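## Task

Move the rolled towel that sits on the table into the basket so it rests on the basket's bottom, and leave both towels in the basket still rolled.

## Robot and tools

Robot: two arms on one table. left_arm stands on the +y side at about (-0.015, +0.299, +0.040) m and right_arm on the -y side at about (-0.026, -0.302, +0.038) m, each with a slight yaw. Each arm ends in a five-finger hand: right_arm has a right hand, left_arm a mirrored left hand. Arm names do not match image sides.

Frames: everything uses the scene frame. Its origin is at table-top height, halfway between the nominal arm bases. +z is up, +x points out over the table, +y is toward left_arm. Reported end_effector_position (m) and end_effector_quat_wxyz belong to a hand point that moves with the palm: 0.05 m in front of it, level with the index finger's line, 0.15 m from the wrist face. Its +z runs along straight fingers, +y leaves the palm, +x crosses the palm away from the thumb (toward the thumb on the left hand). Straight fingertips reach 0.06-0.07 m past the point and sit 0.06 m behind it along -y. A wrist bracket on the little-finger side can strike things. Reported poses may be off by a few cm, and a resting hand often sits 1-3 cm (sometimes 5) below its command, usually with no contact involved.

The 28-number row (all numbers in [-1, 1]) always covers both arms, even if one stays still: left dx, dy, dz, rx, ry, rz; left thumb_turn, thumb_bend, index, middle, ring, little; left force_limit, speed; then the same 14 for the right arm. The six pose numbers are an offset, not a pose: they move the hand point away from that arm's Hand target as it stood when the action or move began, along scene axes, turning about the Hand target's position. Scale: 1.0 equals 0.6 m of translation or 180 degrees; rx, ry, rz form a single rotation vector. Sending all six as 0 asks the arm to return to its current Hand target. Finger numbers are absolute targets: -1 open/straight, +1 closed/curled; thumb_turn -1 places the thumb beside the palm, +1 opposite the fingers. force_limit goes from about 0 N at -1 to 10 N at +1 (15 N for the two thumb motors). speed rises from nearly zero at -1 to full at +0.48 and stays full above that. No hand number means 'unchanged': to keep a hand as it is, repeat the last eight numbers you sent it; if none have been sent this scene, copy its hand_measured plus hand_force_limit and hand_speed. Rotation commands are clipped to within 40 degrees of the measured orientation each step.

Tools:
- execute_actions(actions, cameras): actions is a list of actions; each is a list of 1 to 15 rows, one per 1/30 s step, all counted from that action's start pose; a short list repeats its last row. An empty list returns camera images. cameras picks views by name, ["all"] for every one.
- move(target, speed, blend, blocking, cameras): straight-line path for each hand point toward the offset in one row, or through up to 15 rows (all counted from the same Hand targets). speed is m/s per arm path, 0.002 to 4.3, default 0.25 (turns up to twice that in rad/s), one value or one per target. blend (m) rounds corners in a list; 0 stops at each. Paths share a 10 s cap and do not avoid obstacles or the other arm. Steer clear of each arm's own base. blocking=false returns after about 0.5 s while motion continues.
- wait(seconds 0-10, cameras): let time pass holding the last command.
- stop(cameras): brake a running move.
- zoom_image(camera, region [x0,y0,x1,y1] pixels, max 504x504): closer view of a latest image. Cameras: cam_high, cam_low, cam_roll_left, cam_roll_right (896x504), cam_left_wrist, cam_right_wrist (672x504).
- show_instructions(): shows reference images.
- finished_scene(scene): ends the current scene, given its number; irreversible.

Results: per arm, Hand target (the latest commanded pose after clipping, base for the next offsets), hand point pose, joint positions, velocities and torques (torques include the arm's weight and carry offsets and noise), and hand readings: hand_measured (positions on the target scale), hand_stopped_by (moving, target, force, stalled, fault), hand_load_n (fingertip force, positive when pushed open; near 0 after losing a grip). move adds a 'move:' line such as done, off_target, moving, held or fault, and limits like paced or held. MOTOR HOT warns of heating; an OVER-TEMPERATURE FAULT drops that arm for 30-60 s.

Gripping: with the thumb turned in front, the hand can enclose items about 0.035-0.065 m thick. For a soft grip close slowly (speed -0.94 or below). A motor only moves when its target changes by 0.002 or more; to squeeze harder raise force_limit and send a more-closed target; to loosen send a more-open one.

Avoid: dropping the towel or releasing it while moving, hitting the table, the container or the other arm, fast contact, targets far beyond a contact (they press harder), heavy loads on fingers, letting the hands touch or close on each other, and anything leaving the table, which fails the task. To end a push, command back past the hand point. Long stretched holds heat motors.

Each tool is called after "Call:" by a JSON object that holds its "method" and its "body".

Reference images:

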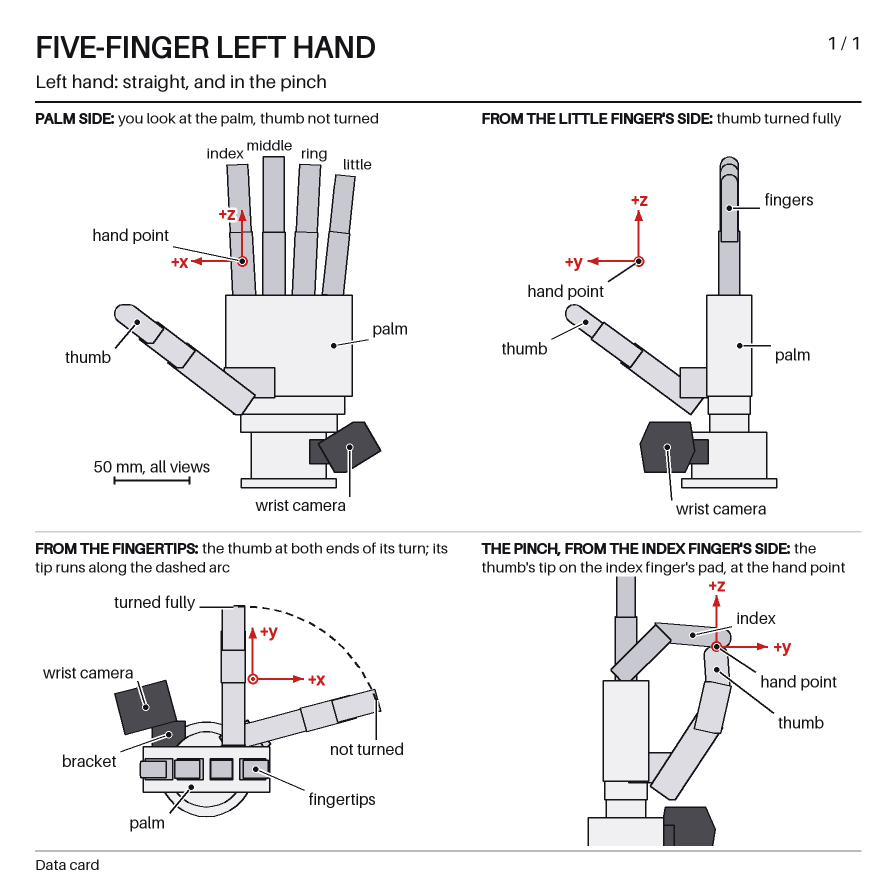

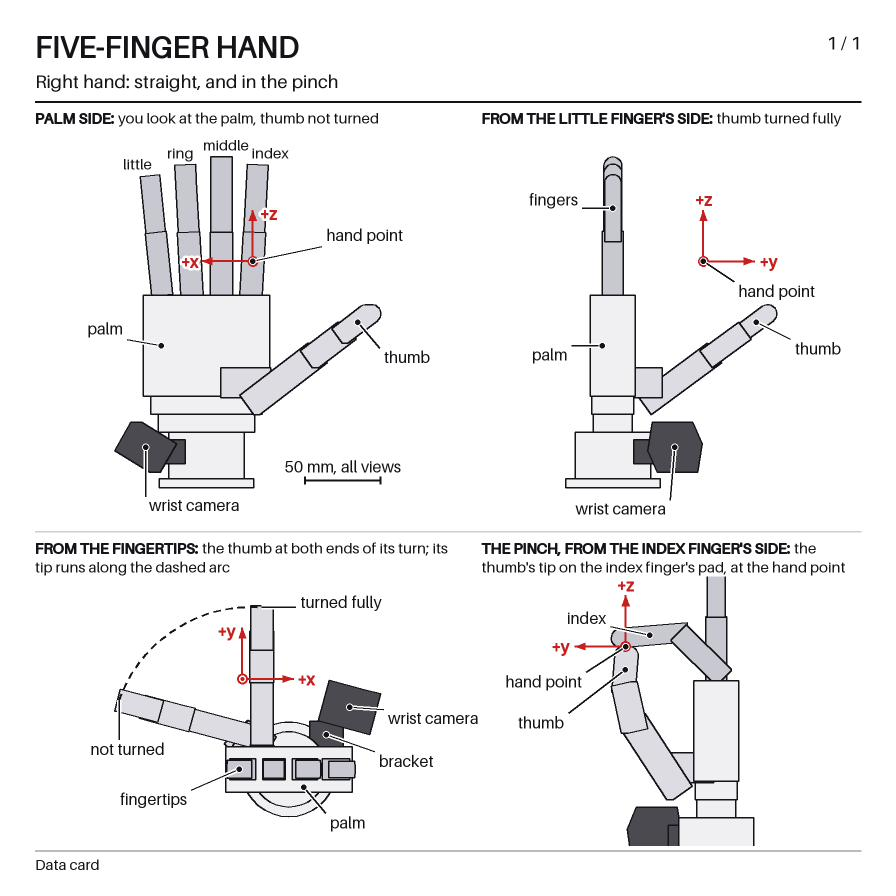

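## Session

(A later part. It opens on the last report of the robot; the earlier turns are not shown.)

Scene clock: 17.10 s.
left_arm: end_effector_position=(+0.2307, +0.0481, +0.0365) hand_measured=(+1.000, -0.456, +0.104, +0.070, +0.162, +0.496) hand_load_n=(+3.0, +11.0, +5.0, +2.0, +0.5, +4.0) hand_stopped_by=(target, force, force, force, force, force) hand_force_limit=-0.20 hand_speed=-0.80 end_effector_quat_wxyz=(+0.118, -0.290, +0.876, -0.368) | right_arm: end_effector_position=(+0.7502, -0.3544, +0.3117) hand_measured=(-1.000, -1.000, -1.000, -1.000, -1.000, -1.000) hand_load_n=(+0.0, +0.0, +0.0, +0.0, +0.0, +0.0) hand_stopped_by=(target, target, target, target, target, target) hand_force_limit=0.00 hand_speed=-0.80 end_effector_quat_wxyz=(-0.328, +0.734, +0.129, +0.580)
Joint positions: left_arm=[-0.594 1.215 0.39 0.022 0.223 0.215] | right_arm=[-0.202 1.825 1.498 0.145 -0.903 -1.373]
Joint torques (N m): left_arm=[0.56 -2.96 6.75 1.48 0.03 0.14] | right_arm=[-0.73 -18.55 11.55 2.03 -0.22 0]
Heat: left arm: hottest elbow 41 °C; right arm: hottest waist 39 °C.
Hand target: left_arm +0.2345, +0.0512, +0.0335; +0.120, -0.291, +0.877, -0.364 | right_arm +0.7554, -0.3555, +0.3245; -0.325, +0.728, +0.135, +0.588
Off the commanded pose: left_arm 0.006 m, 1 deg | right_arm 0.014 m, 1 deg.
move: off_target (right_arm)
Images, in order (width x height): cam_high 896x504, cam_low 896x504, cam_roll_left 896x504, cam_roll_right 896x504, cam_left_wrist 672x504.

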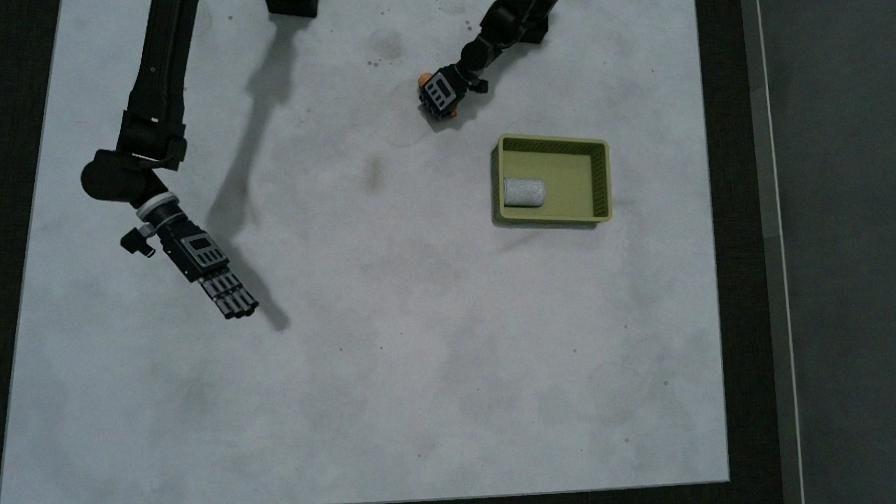

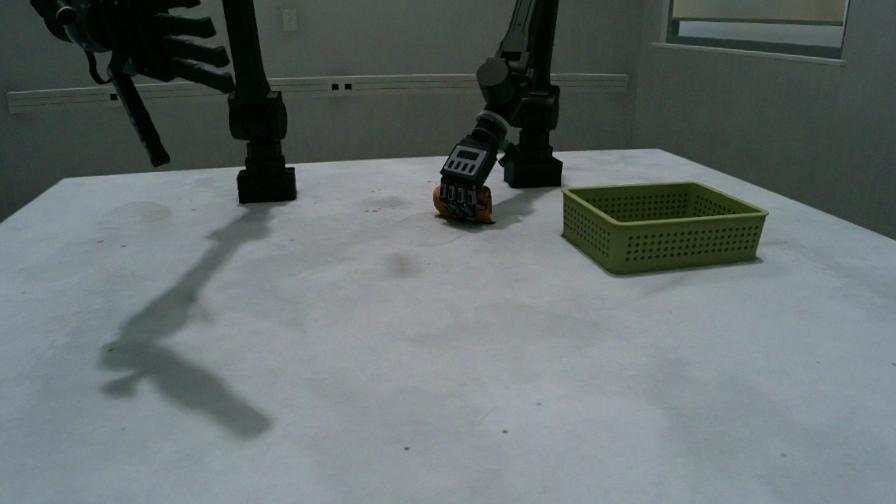

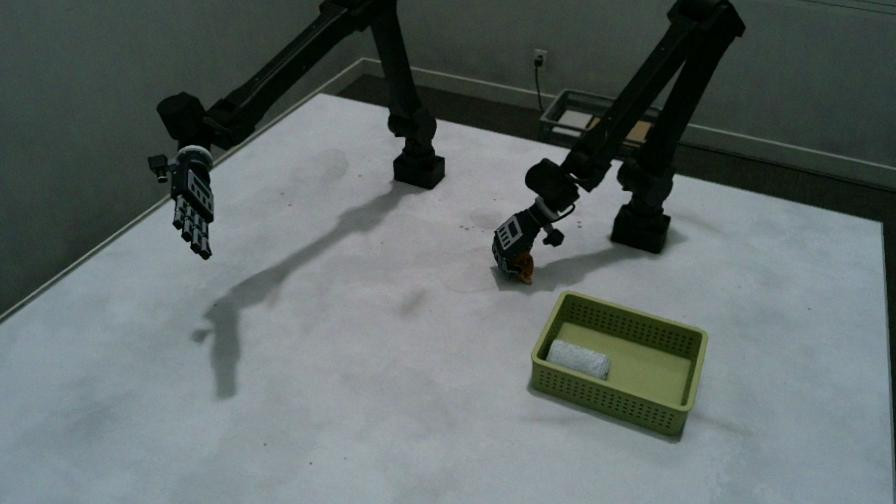

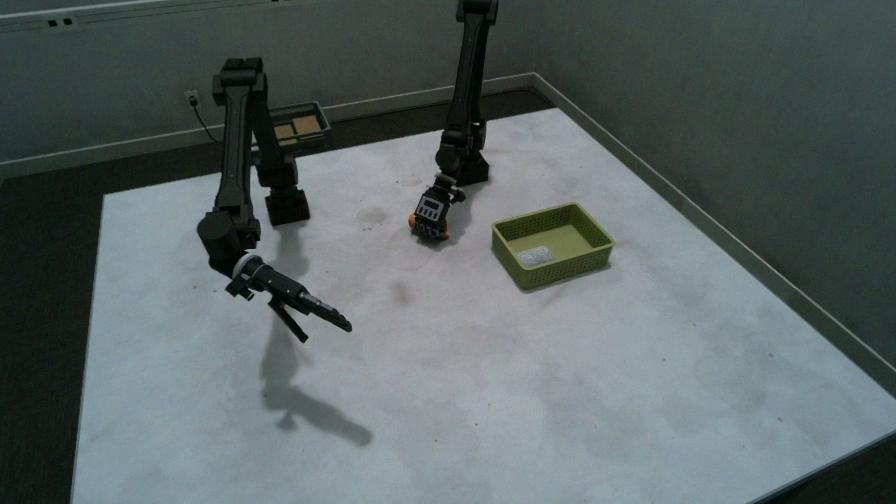

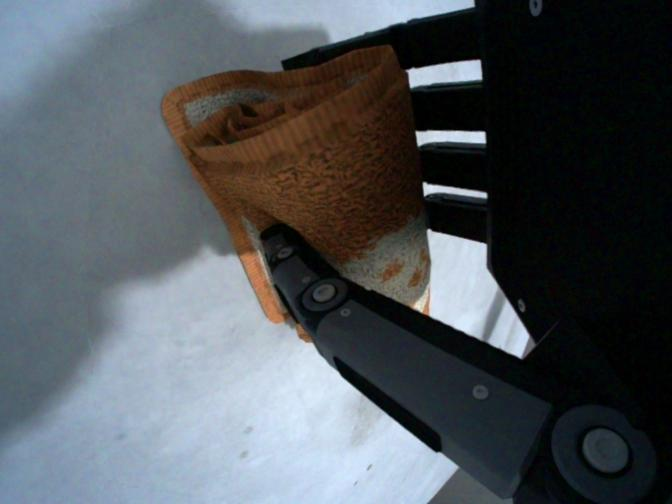

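Call:
{"method": "move", "body": {"target": [[0.0,0.0,0.26,0,0,0, 1,0.3,0.5,0.5,0.5,0.5,-0.2,-0.8, 0,0,0,0,0,0,-1,-1,-1,-1,-1,-1,0,-0.8],[0.3675,0.5815,0.333,0,0,0.296, 1,0.3,0.5,0.5,0.5,0.5,-0.2,-0.8, 0,0,0,0,0,0,-1,-1,-1,-1,-1,-1,0,-0.8]], "speed": [0.15,0.25], "blend": [0.05,0], "cameras": ["cam_high","cam_low","cam_roll_left","cam_roll_right","cam_left_wrist"]}}

Call:
{"method": "zoom_image", "body": {"camera": "cam_high", "region": [480, 100, 650, 240]}}

Call:
{"method": "zoom_image", "body": {"camera": "cam_low", "region": [540, 60, 790, 290]}}

Call:
{"method": "zoom_image", "body": {"camera": "cam_roll_left", "region": [500, 230, 740, 450]}}

Scene clock: 21.33 s.
left_arm: end_effector_position=(+0.4336, +0.3905, +0.2125) hand_measured=(+1.000, -0.456, +0.104, +0.070, +0.162, +0.496) hand_load_n=(+3.0, +11.0, +5.0, +2.0, +0.5, +3.5) hand_stopped_by=(target, force, force, force, force, force) hand_force_limit=-0.20 hand_speed=-0.80 end_effector_quat_wxyz=(-0.248, +0.655, -0.664, +0.261) | right_arm: end_effector_position=(+0.7502, -0.3544, +0.3117) hand_measured=(-1.000, -1.000, -1.000, -1.000, -1.000, -1.000) hand_load_n=(+0.0, +0.0, +0.0, +0.0, +0.0, +0.0) hand_stopped_by=(target, target, target, target, target, target) hand_force_limit=0.00 hand_speed=-0.80 end_effector_quat_wxyz=(-0.328, +0.734, +0.129, +0.580)
Joint positions: left_arm=[0.366 1.251 0.99 -0.607 0.242 0.258] | right_arm=[-0.202 1.825 1.498 0.145 -0.903 -1.373]
Joint torques (N m): left_arm=[0.03 -6.18 12.88 1.8 -0.07 -0.09] | right_arm=[-0.73 -18.67 11.52 2.09 -0.26 -0.03]
Heat: left arm: hottest elbow 42 °C; right arm: hottest waist 39 °C.
Hand target: left_arm +0.4550, +0.4001, +0.2333; -0.271, +0.653, -0.653, +0.271 | right_arm +0.7554, -0.3555, +0.3245; -0.325, +0.728, +0.135, +0.588
Off the commanded pose: left_arm 0.031 m, 3 deg | right_arm 0.014 m, 1 deg.
move: off_target (left_arm, right_arm)
Images, in order (width x height): cam_high 896x504, cam_low 896x504, cam_roll_left 896x504, cam_roll_right 896x504, cam_left_wrist 672x504.

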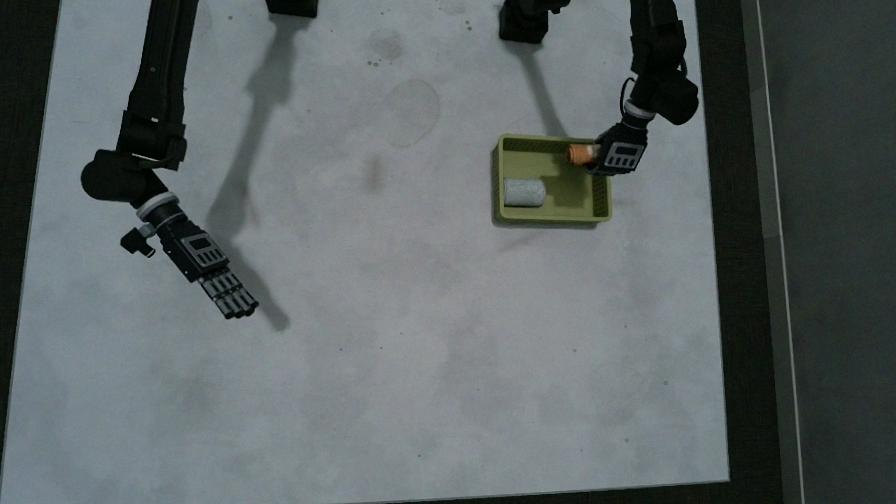

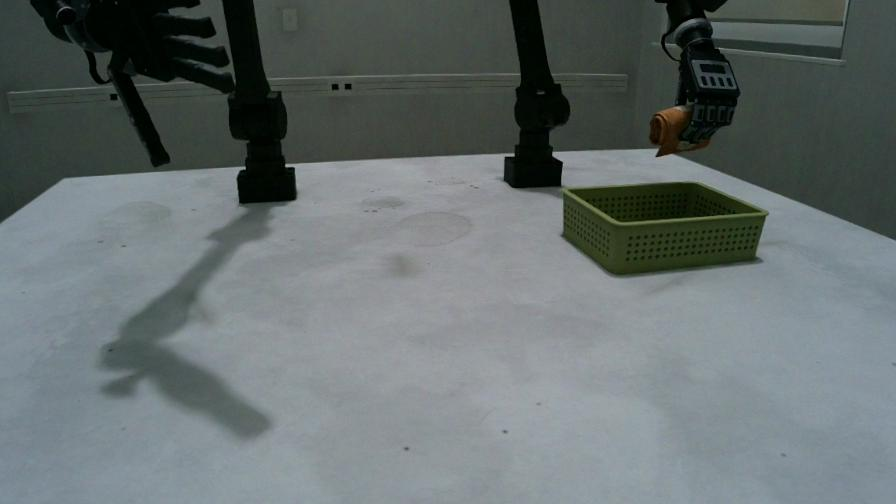

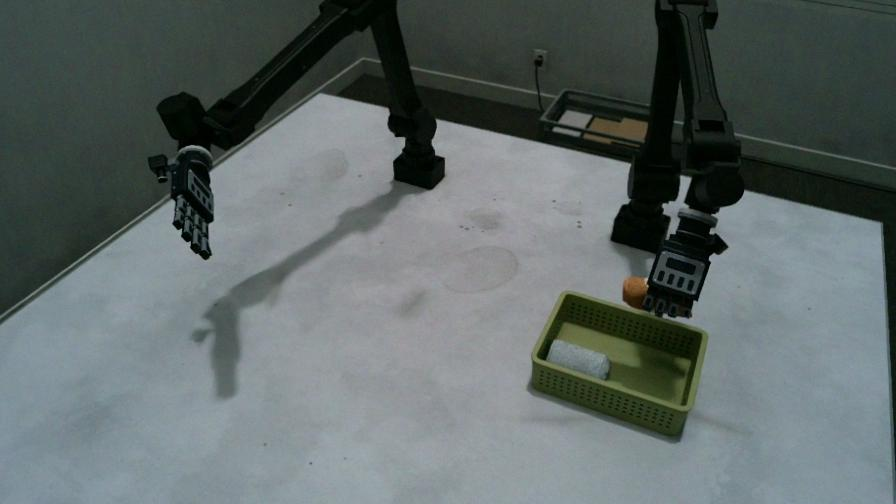

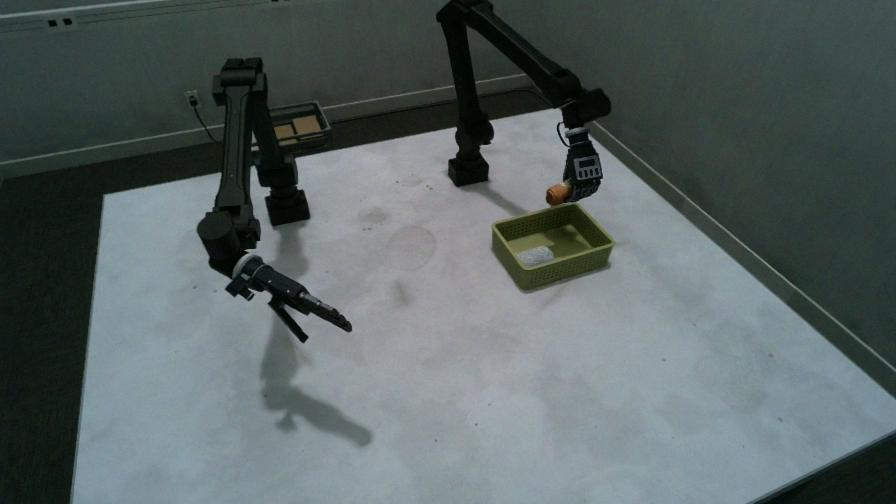

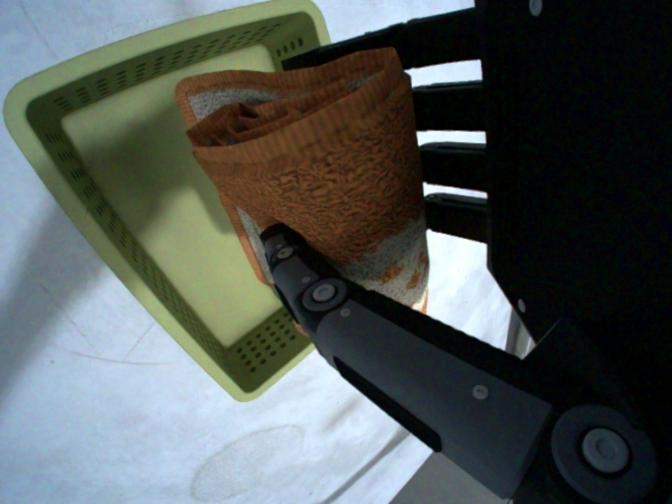

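Scaled by 2.965 from the camera's 896x504 image, which has a finer 1280x720 frame.

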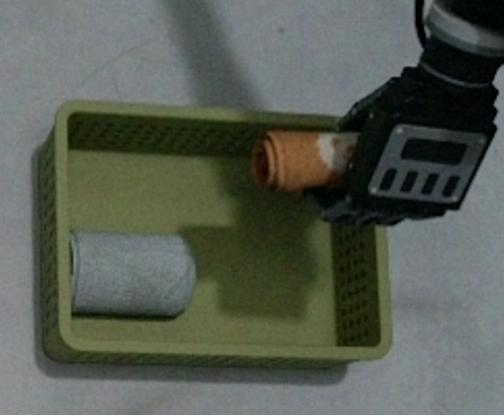

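Scaled by 2.016 from the camera's 896x504 image, which has a finer 1280x720 frame.

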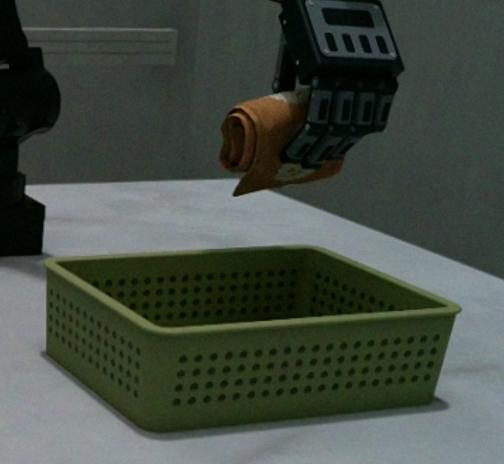

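Scaled by 2.100 from the camera's 896x504 image, which has a finer 1280x720 frame.

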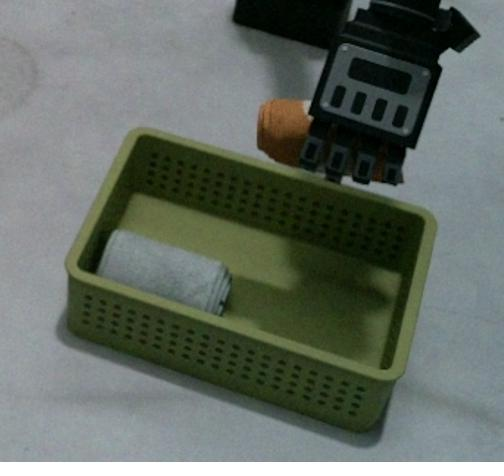

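Call:
{"method": "move", "body": {"target": [-0.017,0.010,-0.24,0,0,0, 1,0.3,0.5,0.5,0.5,0.5,-0.2,-0.8, 0,0,0,0,0,0,-1,-1,-1,-1,-1,-1,0,-0.8], "speed": 0.12, "cameras": ["cam_high","cam_low","cam_roll_left","cam_roll_right","cam_left_wrist"]}}

Call:
{"method": "zoom_image", "body": {"camera": "cam_high", "region": [480, 100, 650, 240]}}

Call:
{"method": "zoom_image", "body": {"camera": "cam_low", "region": [540, 100, 790, 290]}}

Call:
{"method": "zoom_image", "body": {"camera": "cam_roll_left", "region": [500, 230, 740, 450]}}

Call:
{"method": "zoom_image", "body": {"camera": "cam_roll_right", "region": [470, 130, 640, 300]}}

Scene clock: 24.73 s.
left_arm: end_effector_position=(+0.4387, +0.3987, +0.0877) hand_measured=(+1.000, -0.456, +0.104, +0.070, +0.162, +0.496) hand_load_n=(+3.0, +11.0, +5.5, +2.0, +0.5, +3.5) hand_stopped_by=(target, force, force, force, force, force) hand_force_limit=-0.20 hand_speed=-0.80 end_effector_quat_wxyz=(-0.262, +0.654, -0.657, +0.268) | right_arm: end_effector_position=(+0.7502, -0.3544, +0.3117) hand_measured=(-1.000, -1.000, -1.000, -1.000, -1.000, -1.000) hand_load_n=(+0.0, +0.0, +0.0, +0.0, +0.0, +0.0) hand_stopped_by=(target, target, target, target, target, target) hand_force_limit=0.00 hand_speed=-0.80 end_effector_quat_wxyz=(-0.328, +0.734, +0.129, +0.580)
Joint positions: left_arm=[0.382 1.419 0.769 -0.187 0.25 0.258] | right_arm=[-0.202 1.825 1.498 0.145 -0.903 -1.373]
Joint torques (N m): left_arm=[0.09 -7.06 7.83 2.17 0.21 0.1] | right_arm=[-0.73 -18.73 11.47 2.1 -0.22 0]
Heat: left arm: hottest elbow 42 °C; right arm: hottest waist 39 °C.
Hand target: left_arm +0.4448, +0.4062, +0.0893; -0.270, +0.653, -0.653, +0.271 | right_arm +0.7554, -0.3555, +0.3245; -0.325, +0.728, +0.135, +0.588
Off the commanded pose: left_arm 0.010 m, 1 deg | right_arm 0.014 m, 1 deg.
move: off_target (right_arm)
Images, in order (width x height): cam_high 896x504, cam_low 896x504, cam_roll_left 896x504, cam_roll_right 896x504, cam_left_wrist 672x504.

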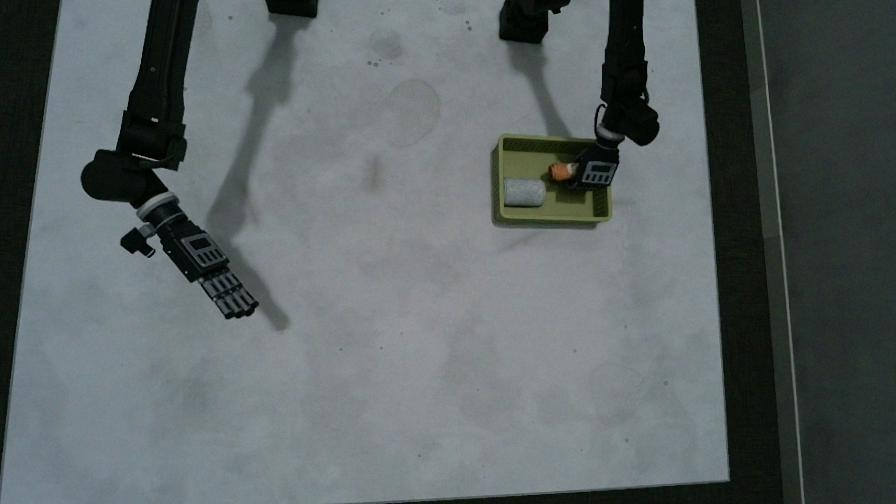

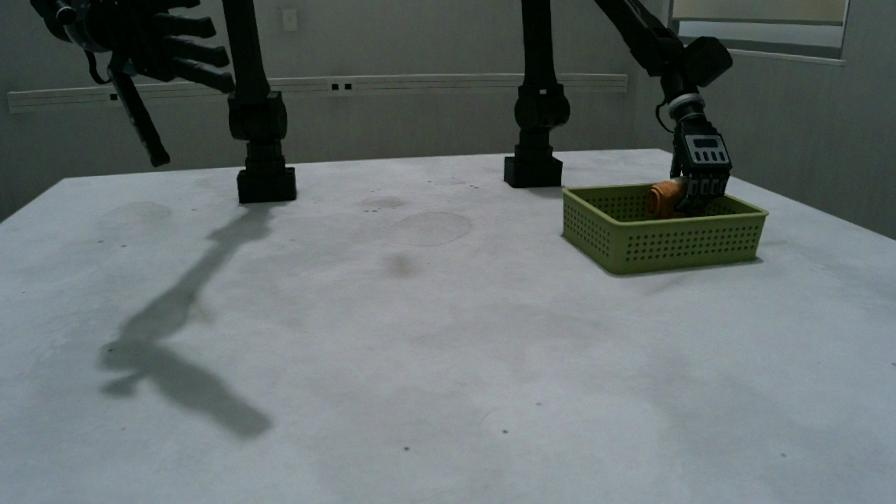

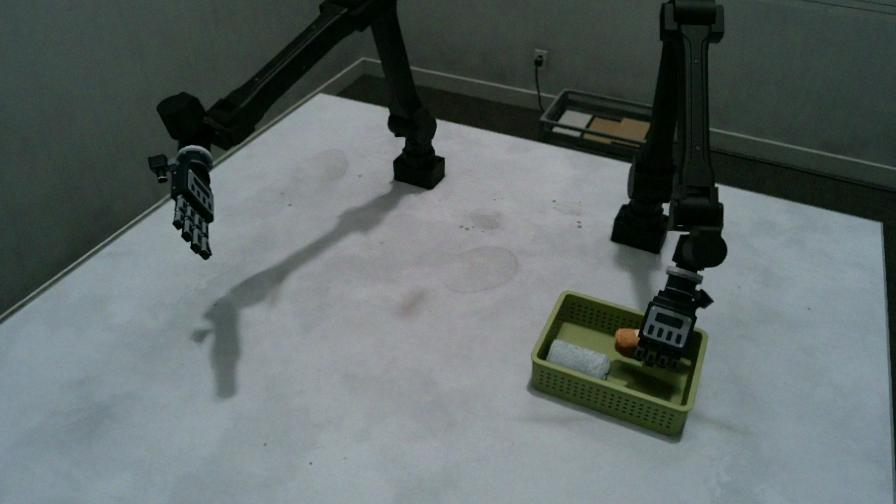

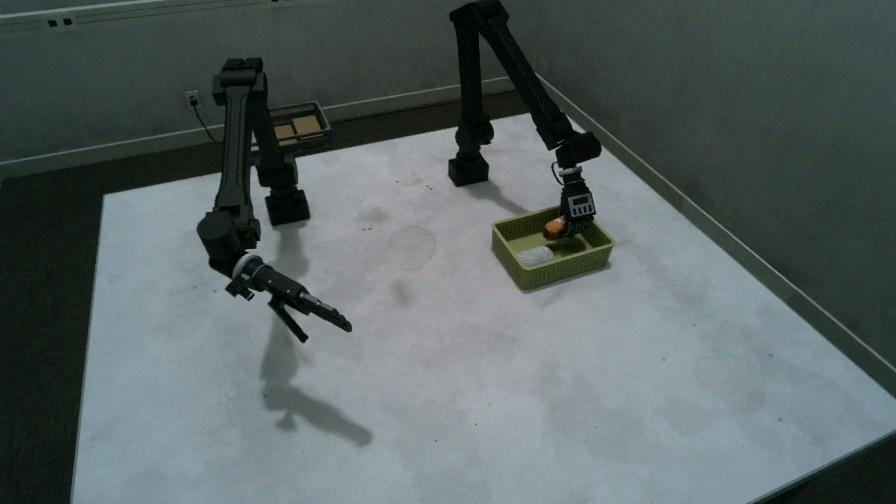

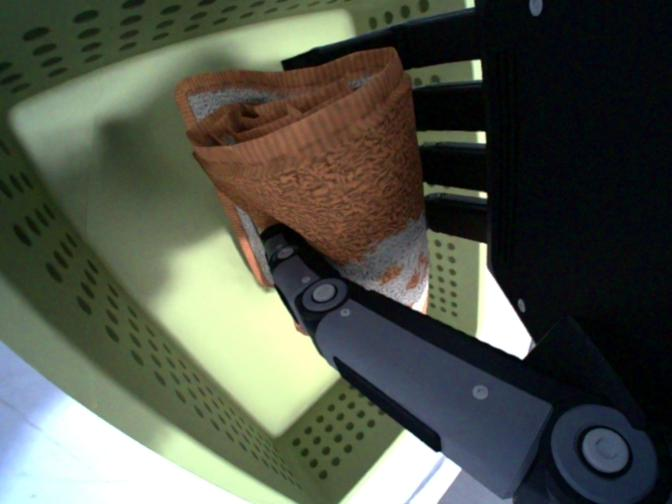

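Scaled by 2.965 from the camera's 896x504 image, which has a finer 1280x720 frame.

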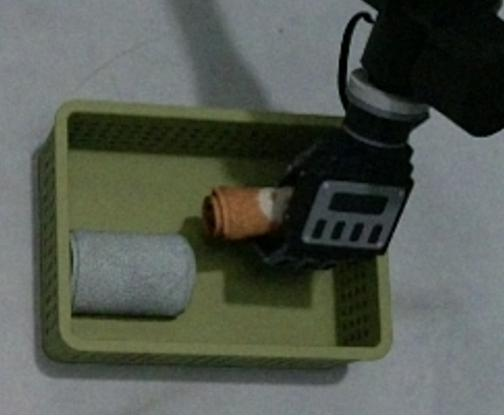

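Scaled by 2.016 from the camera's 896x504 image, which has a finer 1280x720 frame.

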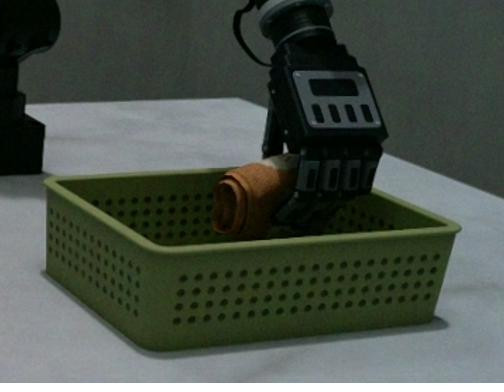

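Scaled by 2.100 from the camera's 896x504 image, which has a finer 1280x720 frame.

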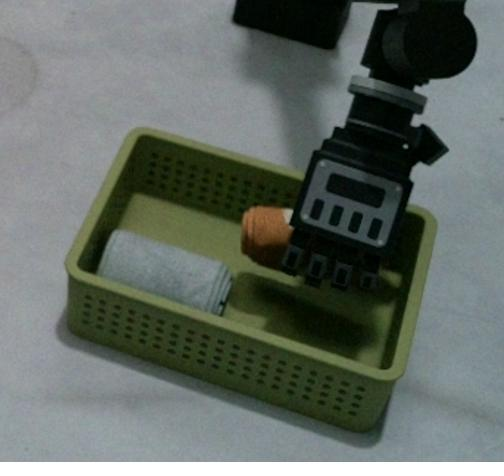

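Scaled by 2.965 from the camera's 896x504 image, which has a finer 1280x720 frame.

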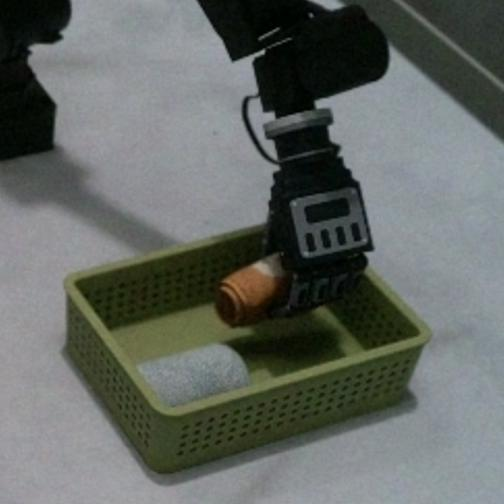

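Call:
{"method": "move", "body": {"target": [-0.008,0.02,-0.052,0,0,-0.056, 1,0.3,0.5,0.5,0.5,0.5,-0.2,-0.8, 0,0,0,0,0,0,-1,-1,-1,-1,-1,-1,0,-0.8], "speed": 0.08, "cameras": ["cam_high","cam_low","cam_roll_left","cam_roll_right","cam_left_wrist"]}}

Call:
{"method": "zoom_image", "body": {"camera": "cam_high", "region": [480, 100, 650, 240]}}

Call:
{"method": "zoom_image", "body": {"camera": "cam_roll_left", "region": [500, 230, 740, 450]}}

Call:
{"method": "zoom_image", "body": {"camera": "cam_roll_right", "region": [470, 130, 640, 300]}}

Scene clock: 29.23 s.
left_arm: end_effector_position=(+0.4298, +0.4082, +0.0547) hand_measured=(+1.000, -0.456, +0.104, +0.070, +0.162, +0.496) hand_load_n=(+3.0, +11.0, +5.0, +2.0, +0.5, +3.5) hand_stopped_by=(target, force, force, force, force, force) hand_force_limit=-0.20 hand_speed=-0.80 end_effector_quat_wxyz=(+0.232, -0.599, +0.709, -0.291) | right_arm: end_effector_position=(+0.7502, -0.3544, +0.3117) hand_measured=(-1.000, -1.000, -1.000, -1.000, -1.000, -1.000) hand_load_n=(+0.0, +0.0, +0.0, +0.0, +0.0, +0.0) hand_stopped_by=(target, target, target, target, target, target) hand_force_limit=0.00 hand_speed=-0.80 end_effector_quat_wxyz=(-0.328, +0.734, +0.129, +0.580)
Joint positions: left_arm=[0.446 1.512 0.769 -0.163 0.408 0.44] | right_arm=[-0.202 1.825 1.498 0.145 -0.903 -1.373]
Joint torques (N m): left_arm=[0.44 -8.12 8.23 1.88 0.32 0.12] | right_arm=[-0.62 -18.49 11.54 2.07 -0.23 0]
Heat: left arm: hottest elbow 42 °C; right arm: hottest shoulder 40 °C.
Hand target: left_arm +0.4400, +0.4182, +0.0581; +0.246, -0.593, +0.708, -0.294 | right_arm +0.7554, -0.3555, +0.3245; -0.325, +0.728, +0.135, +0.588
Off the commanded pose: left_arm 0.015 m, 2 deg | right_arm 0.014 m, 1 deg.
move: off_target (left_arm, right_arm)
Images, in order (width x height): cam_high 896x504, cam_low 896x504, cam_roll_left 896x504, cam_roll_right 896x504, cam_left_wrist 672x504.

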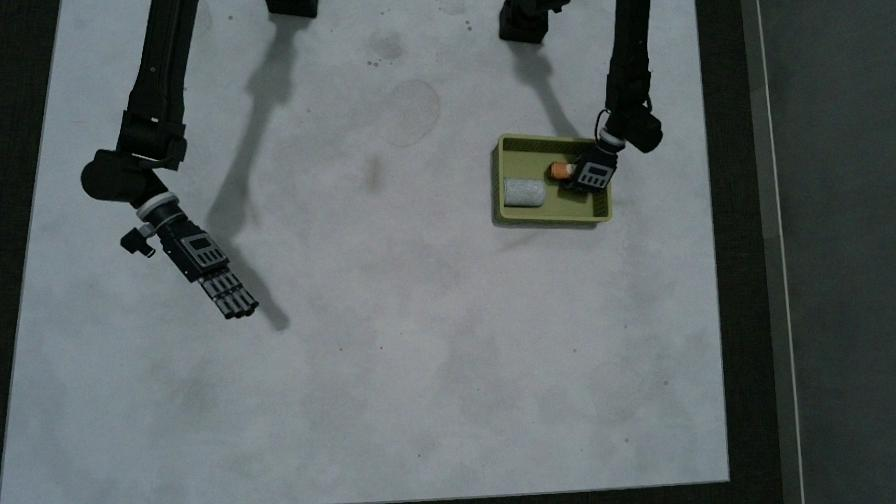

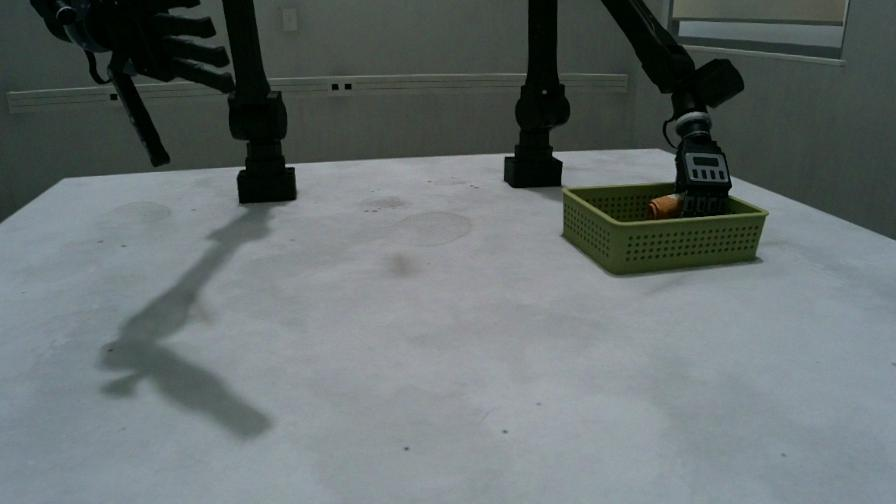

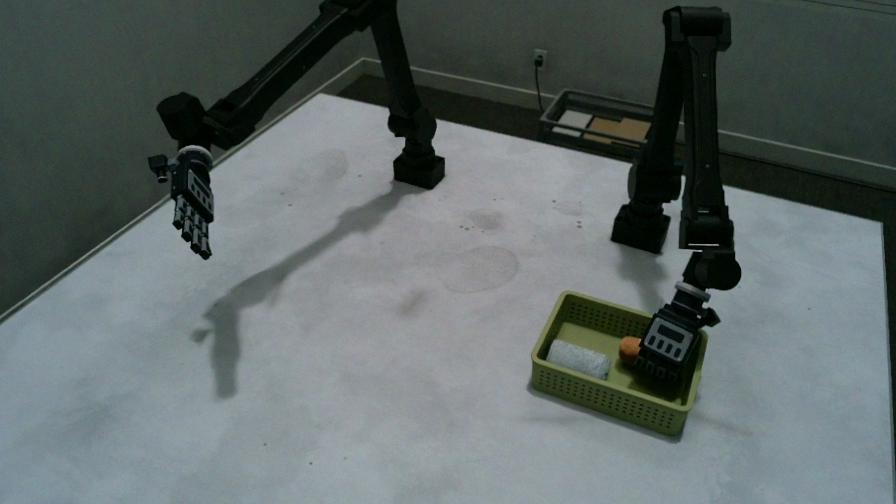

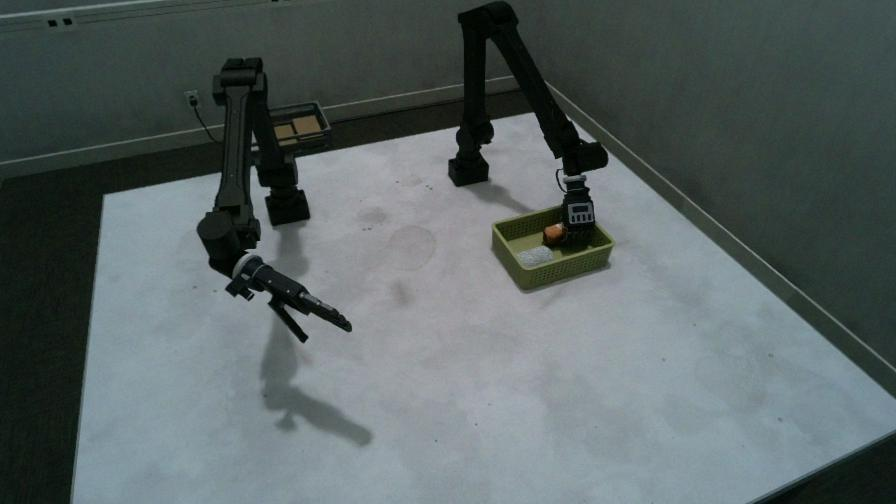

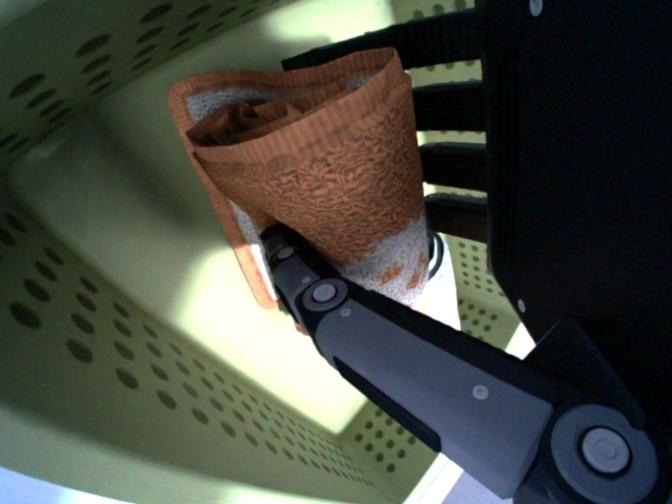

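Scaled by 2.965 from the camera's 896x504 image, which has a finer 1280x720 frame.

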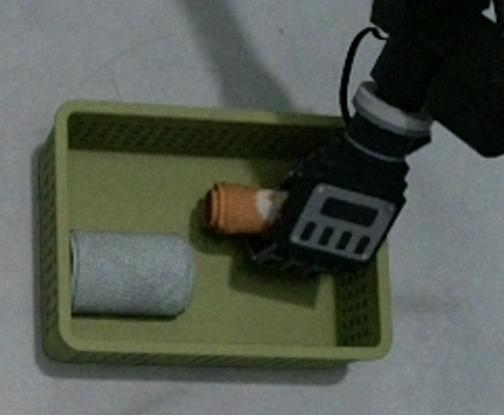

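Scaled by 2.100 from the camera's 896x504 image, which has a finer 1280x720 frame.

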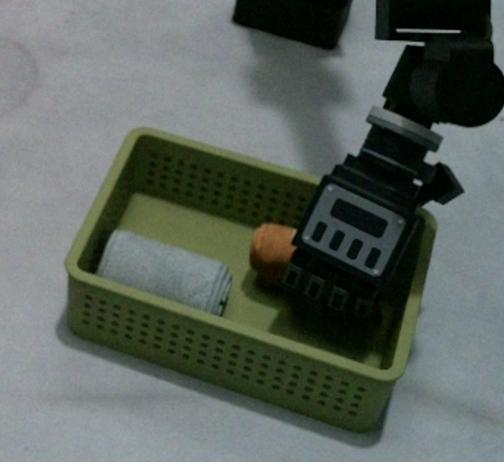

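Scaled by 2.965 from the camera's 896x504 image, which has a finer 1280x720 frame.

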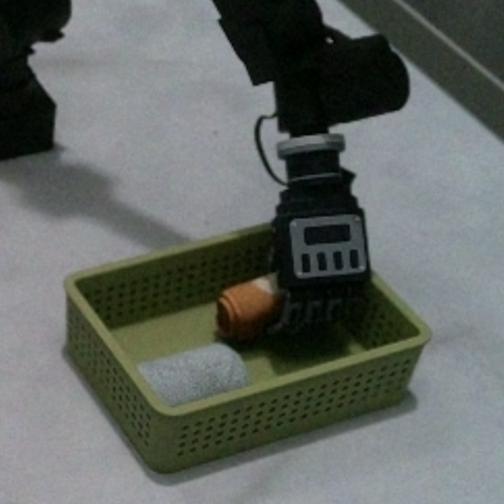

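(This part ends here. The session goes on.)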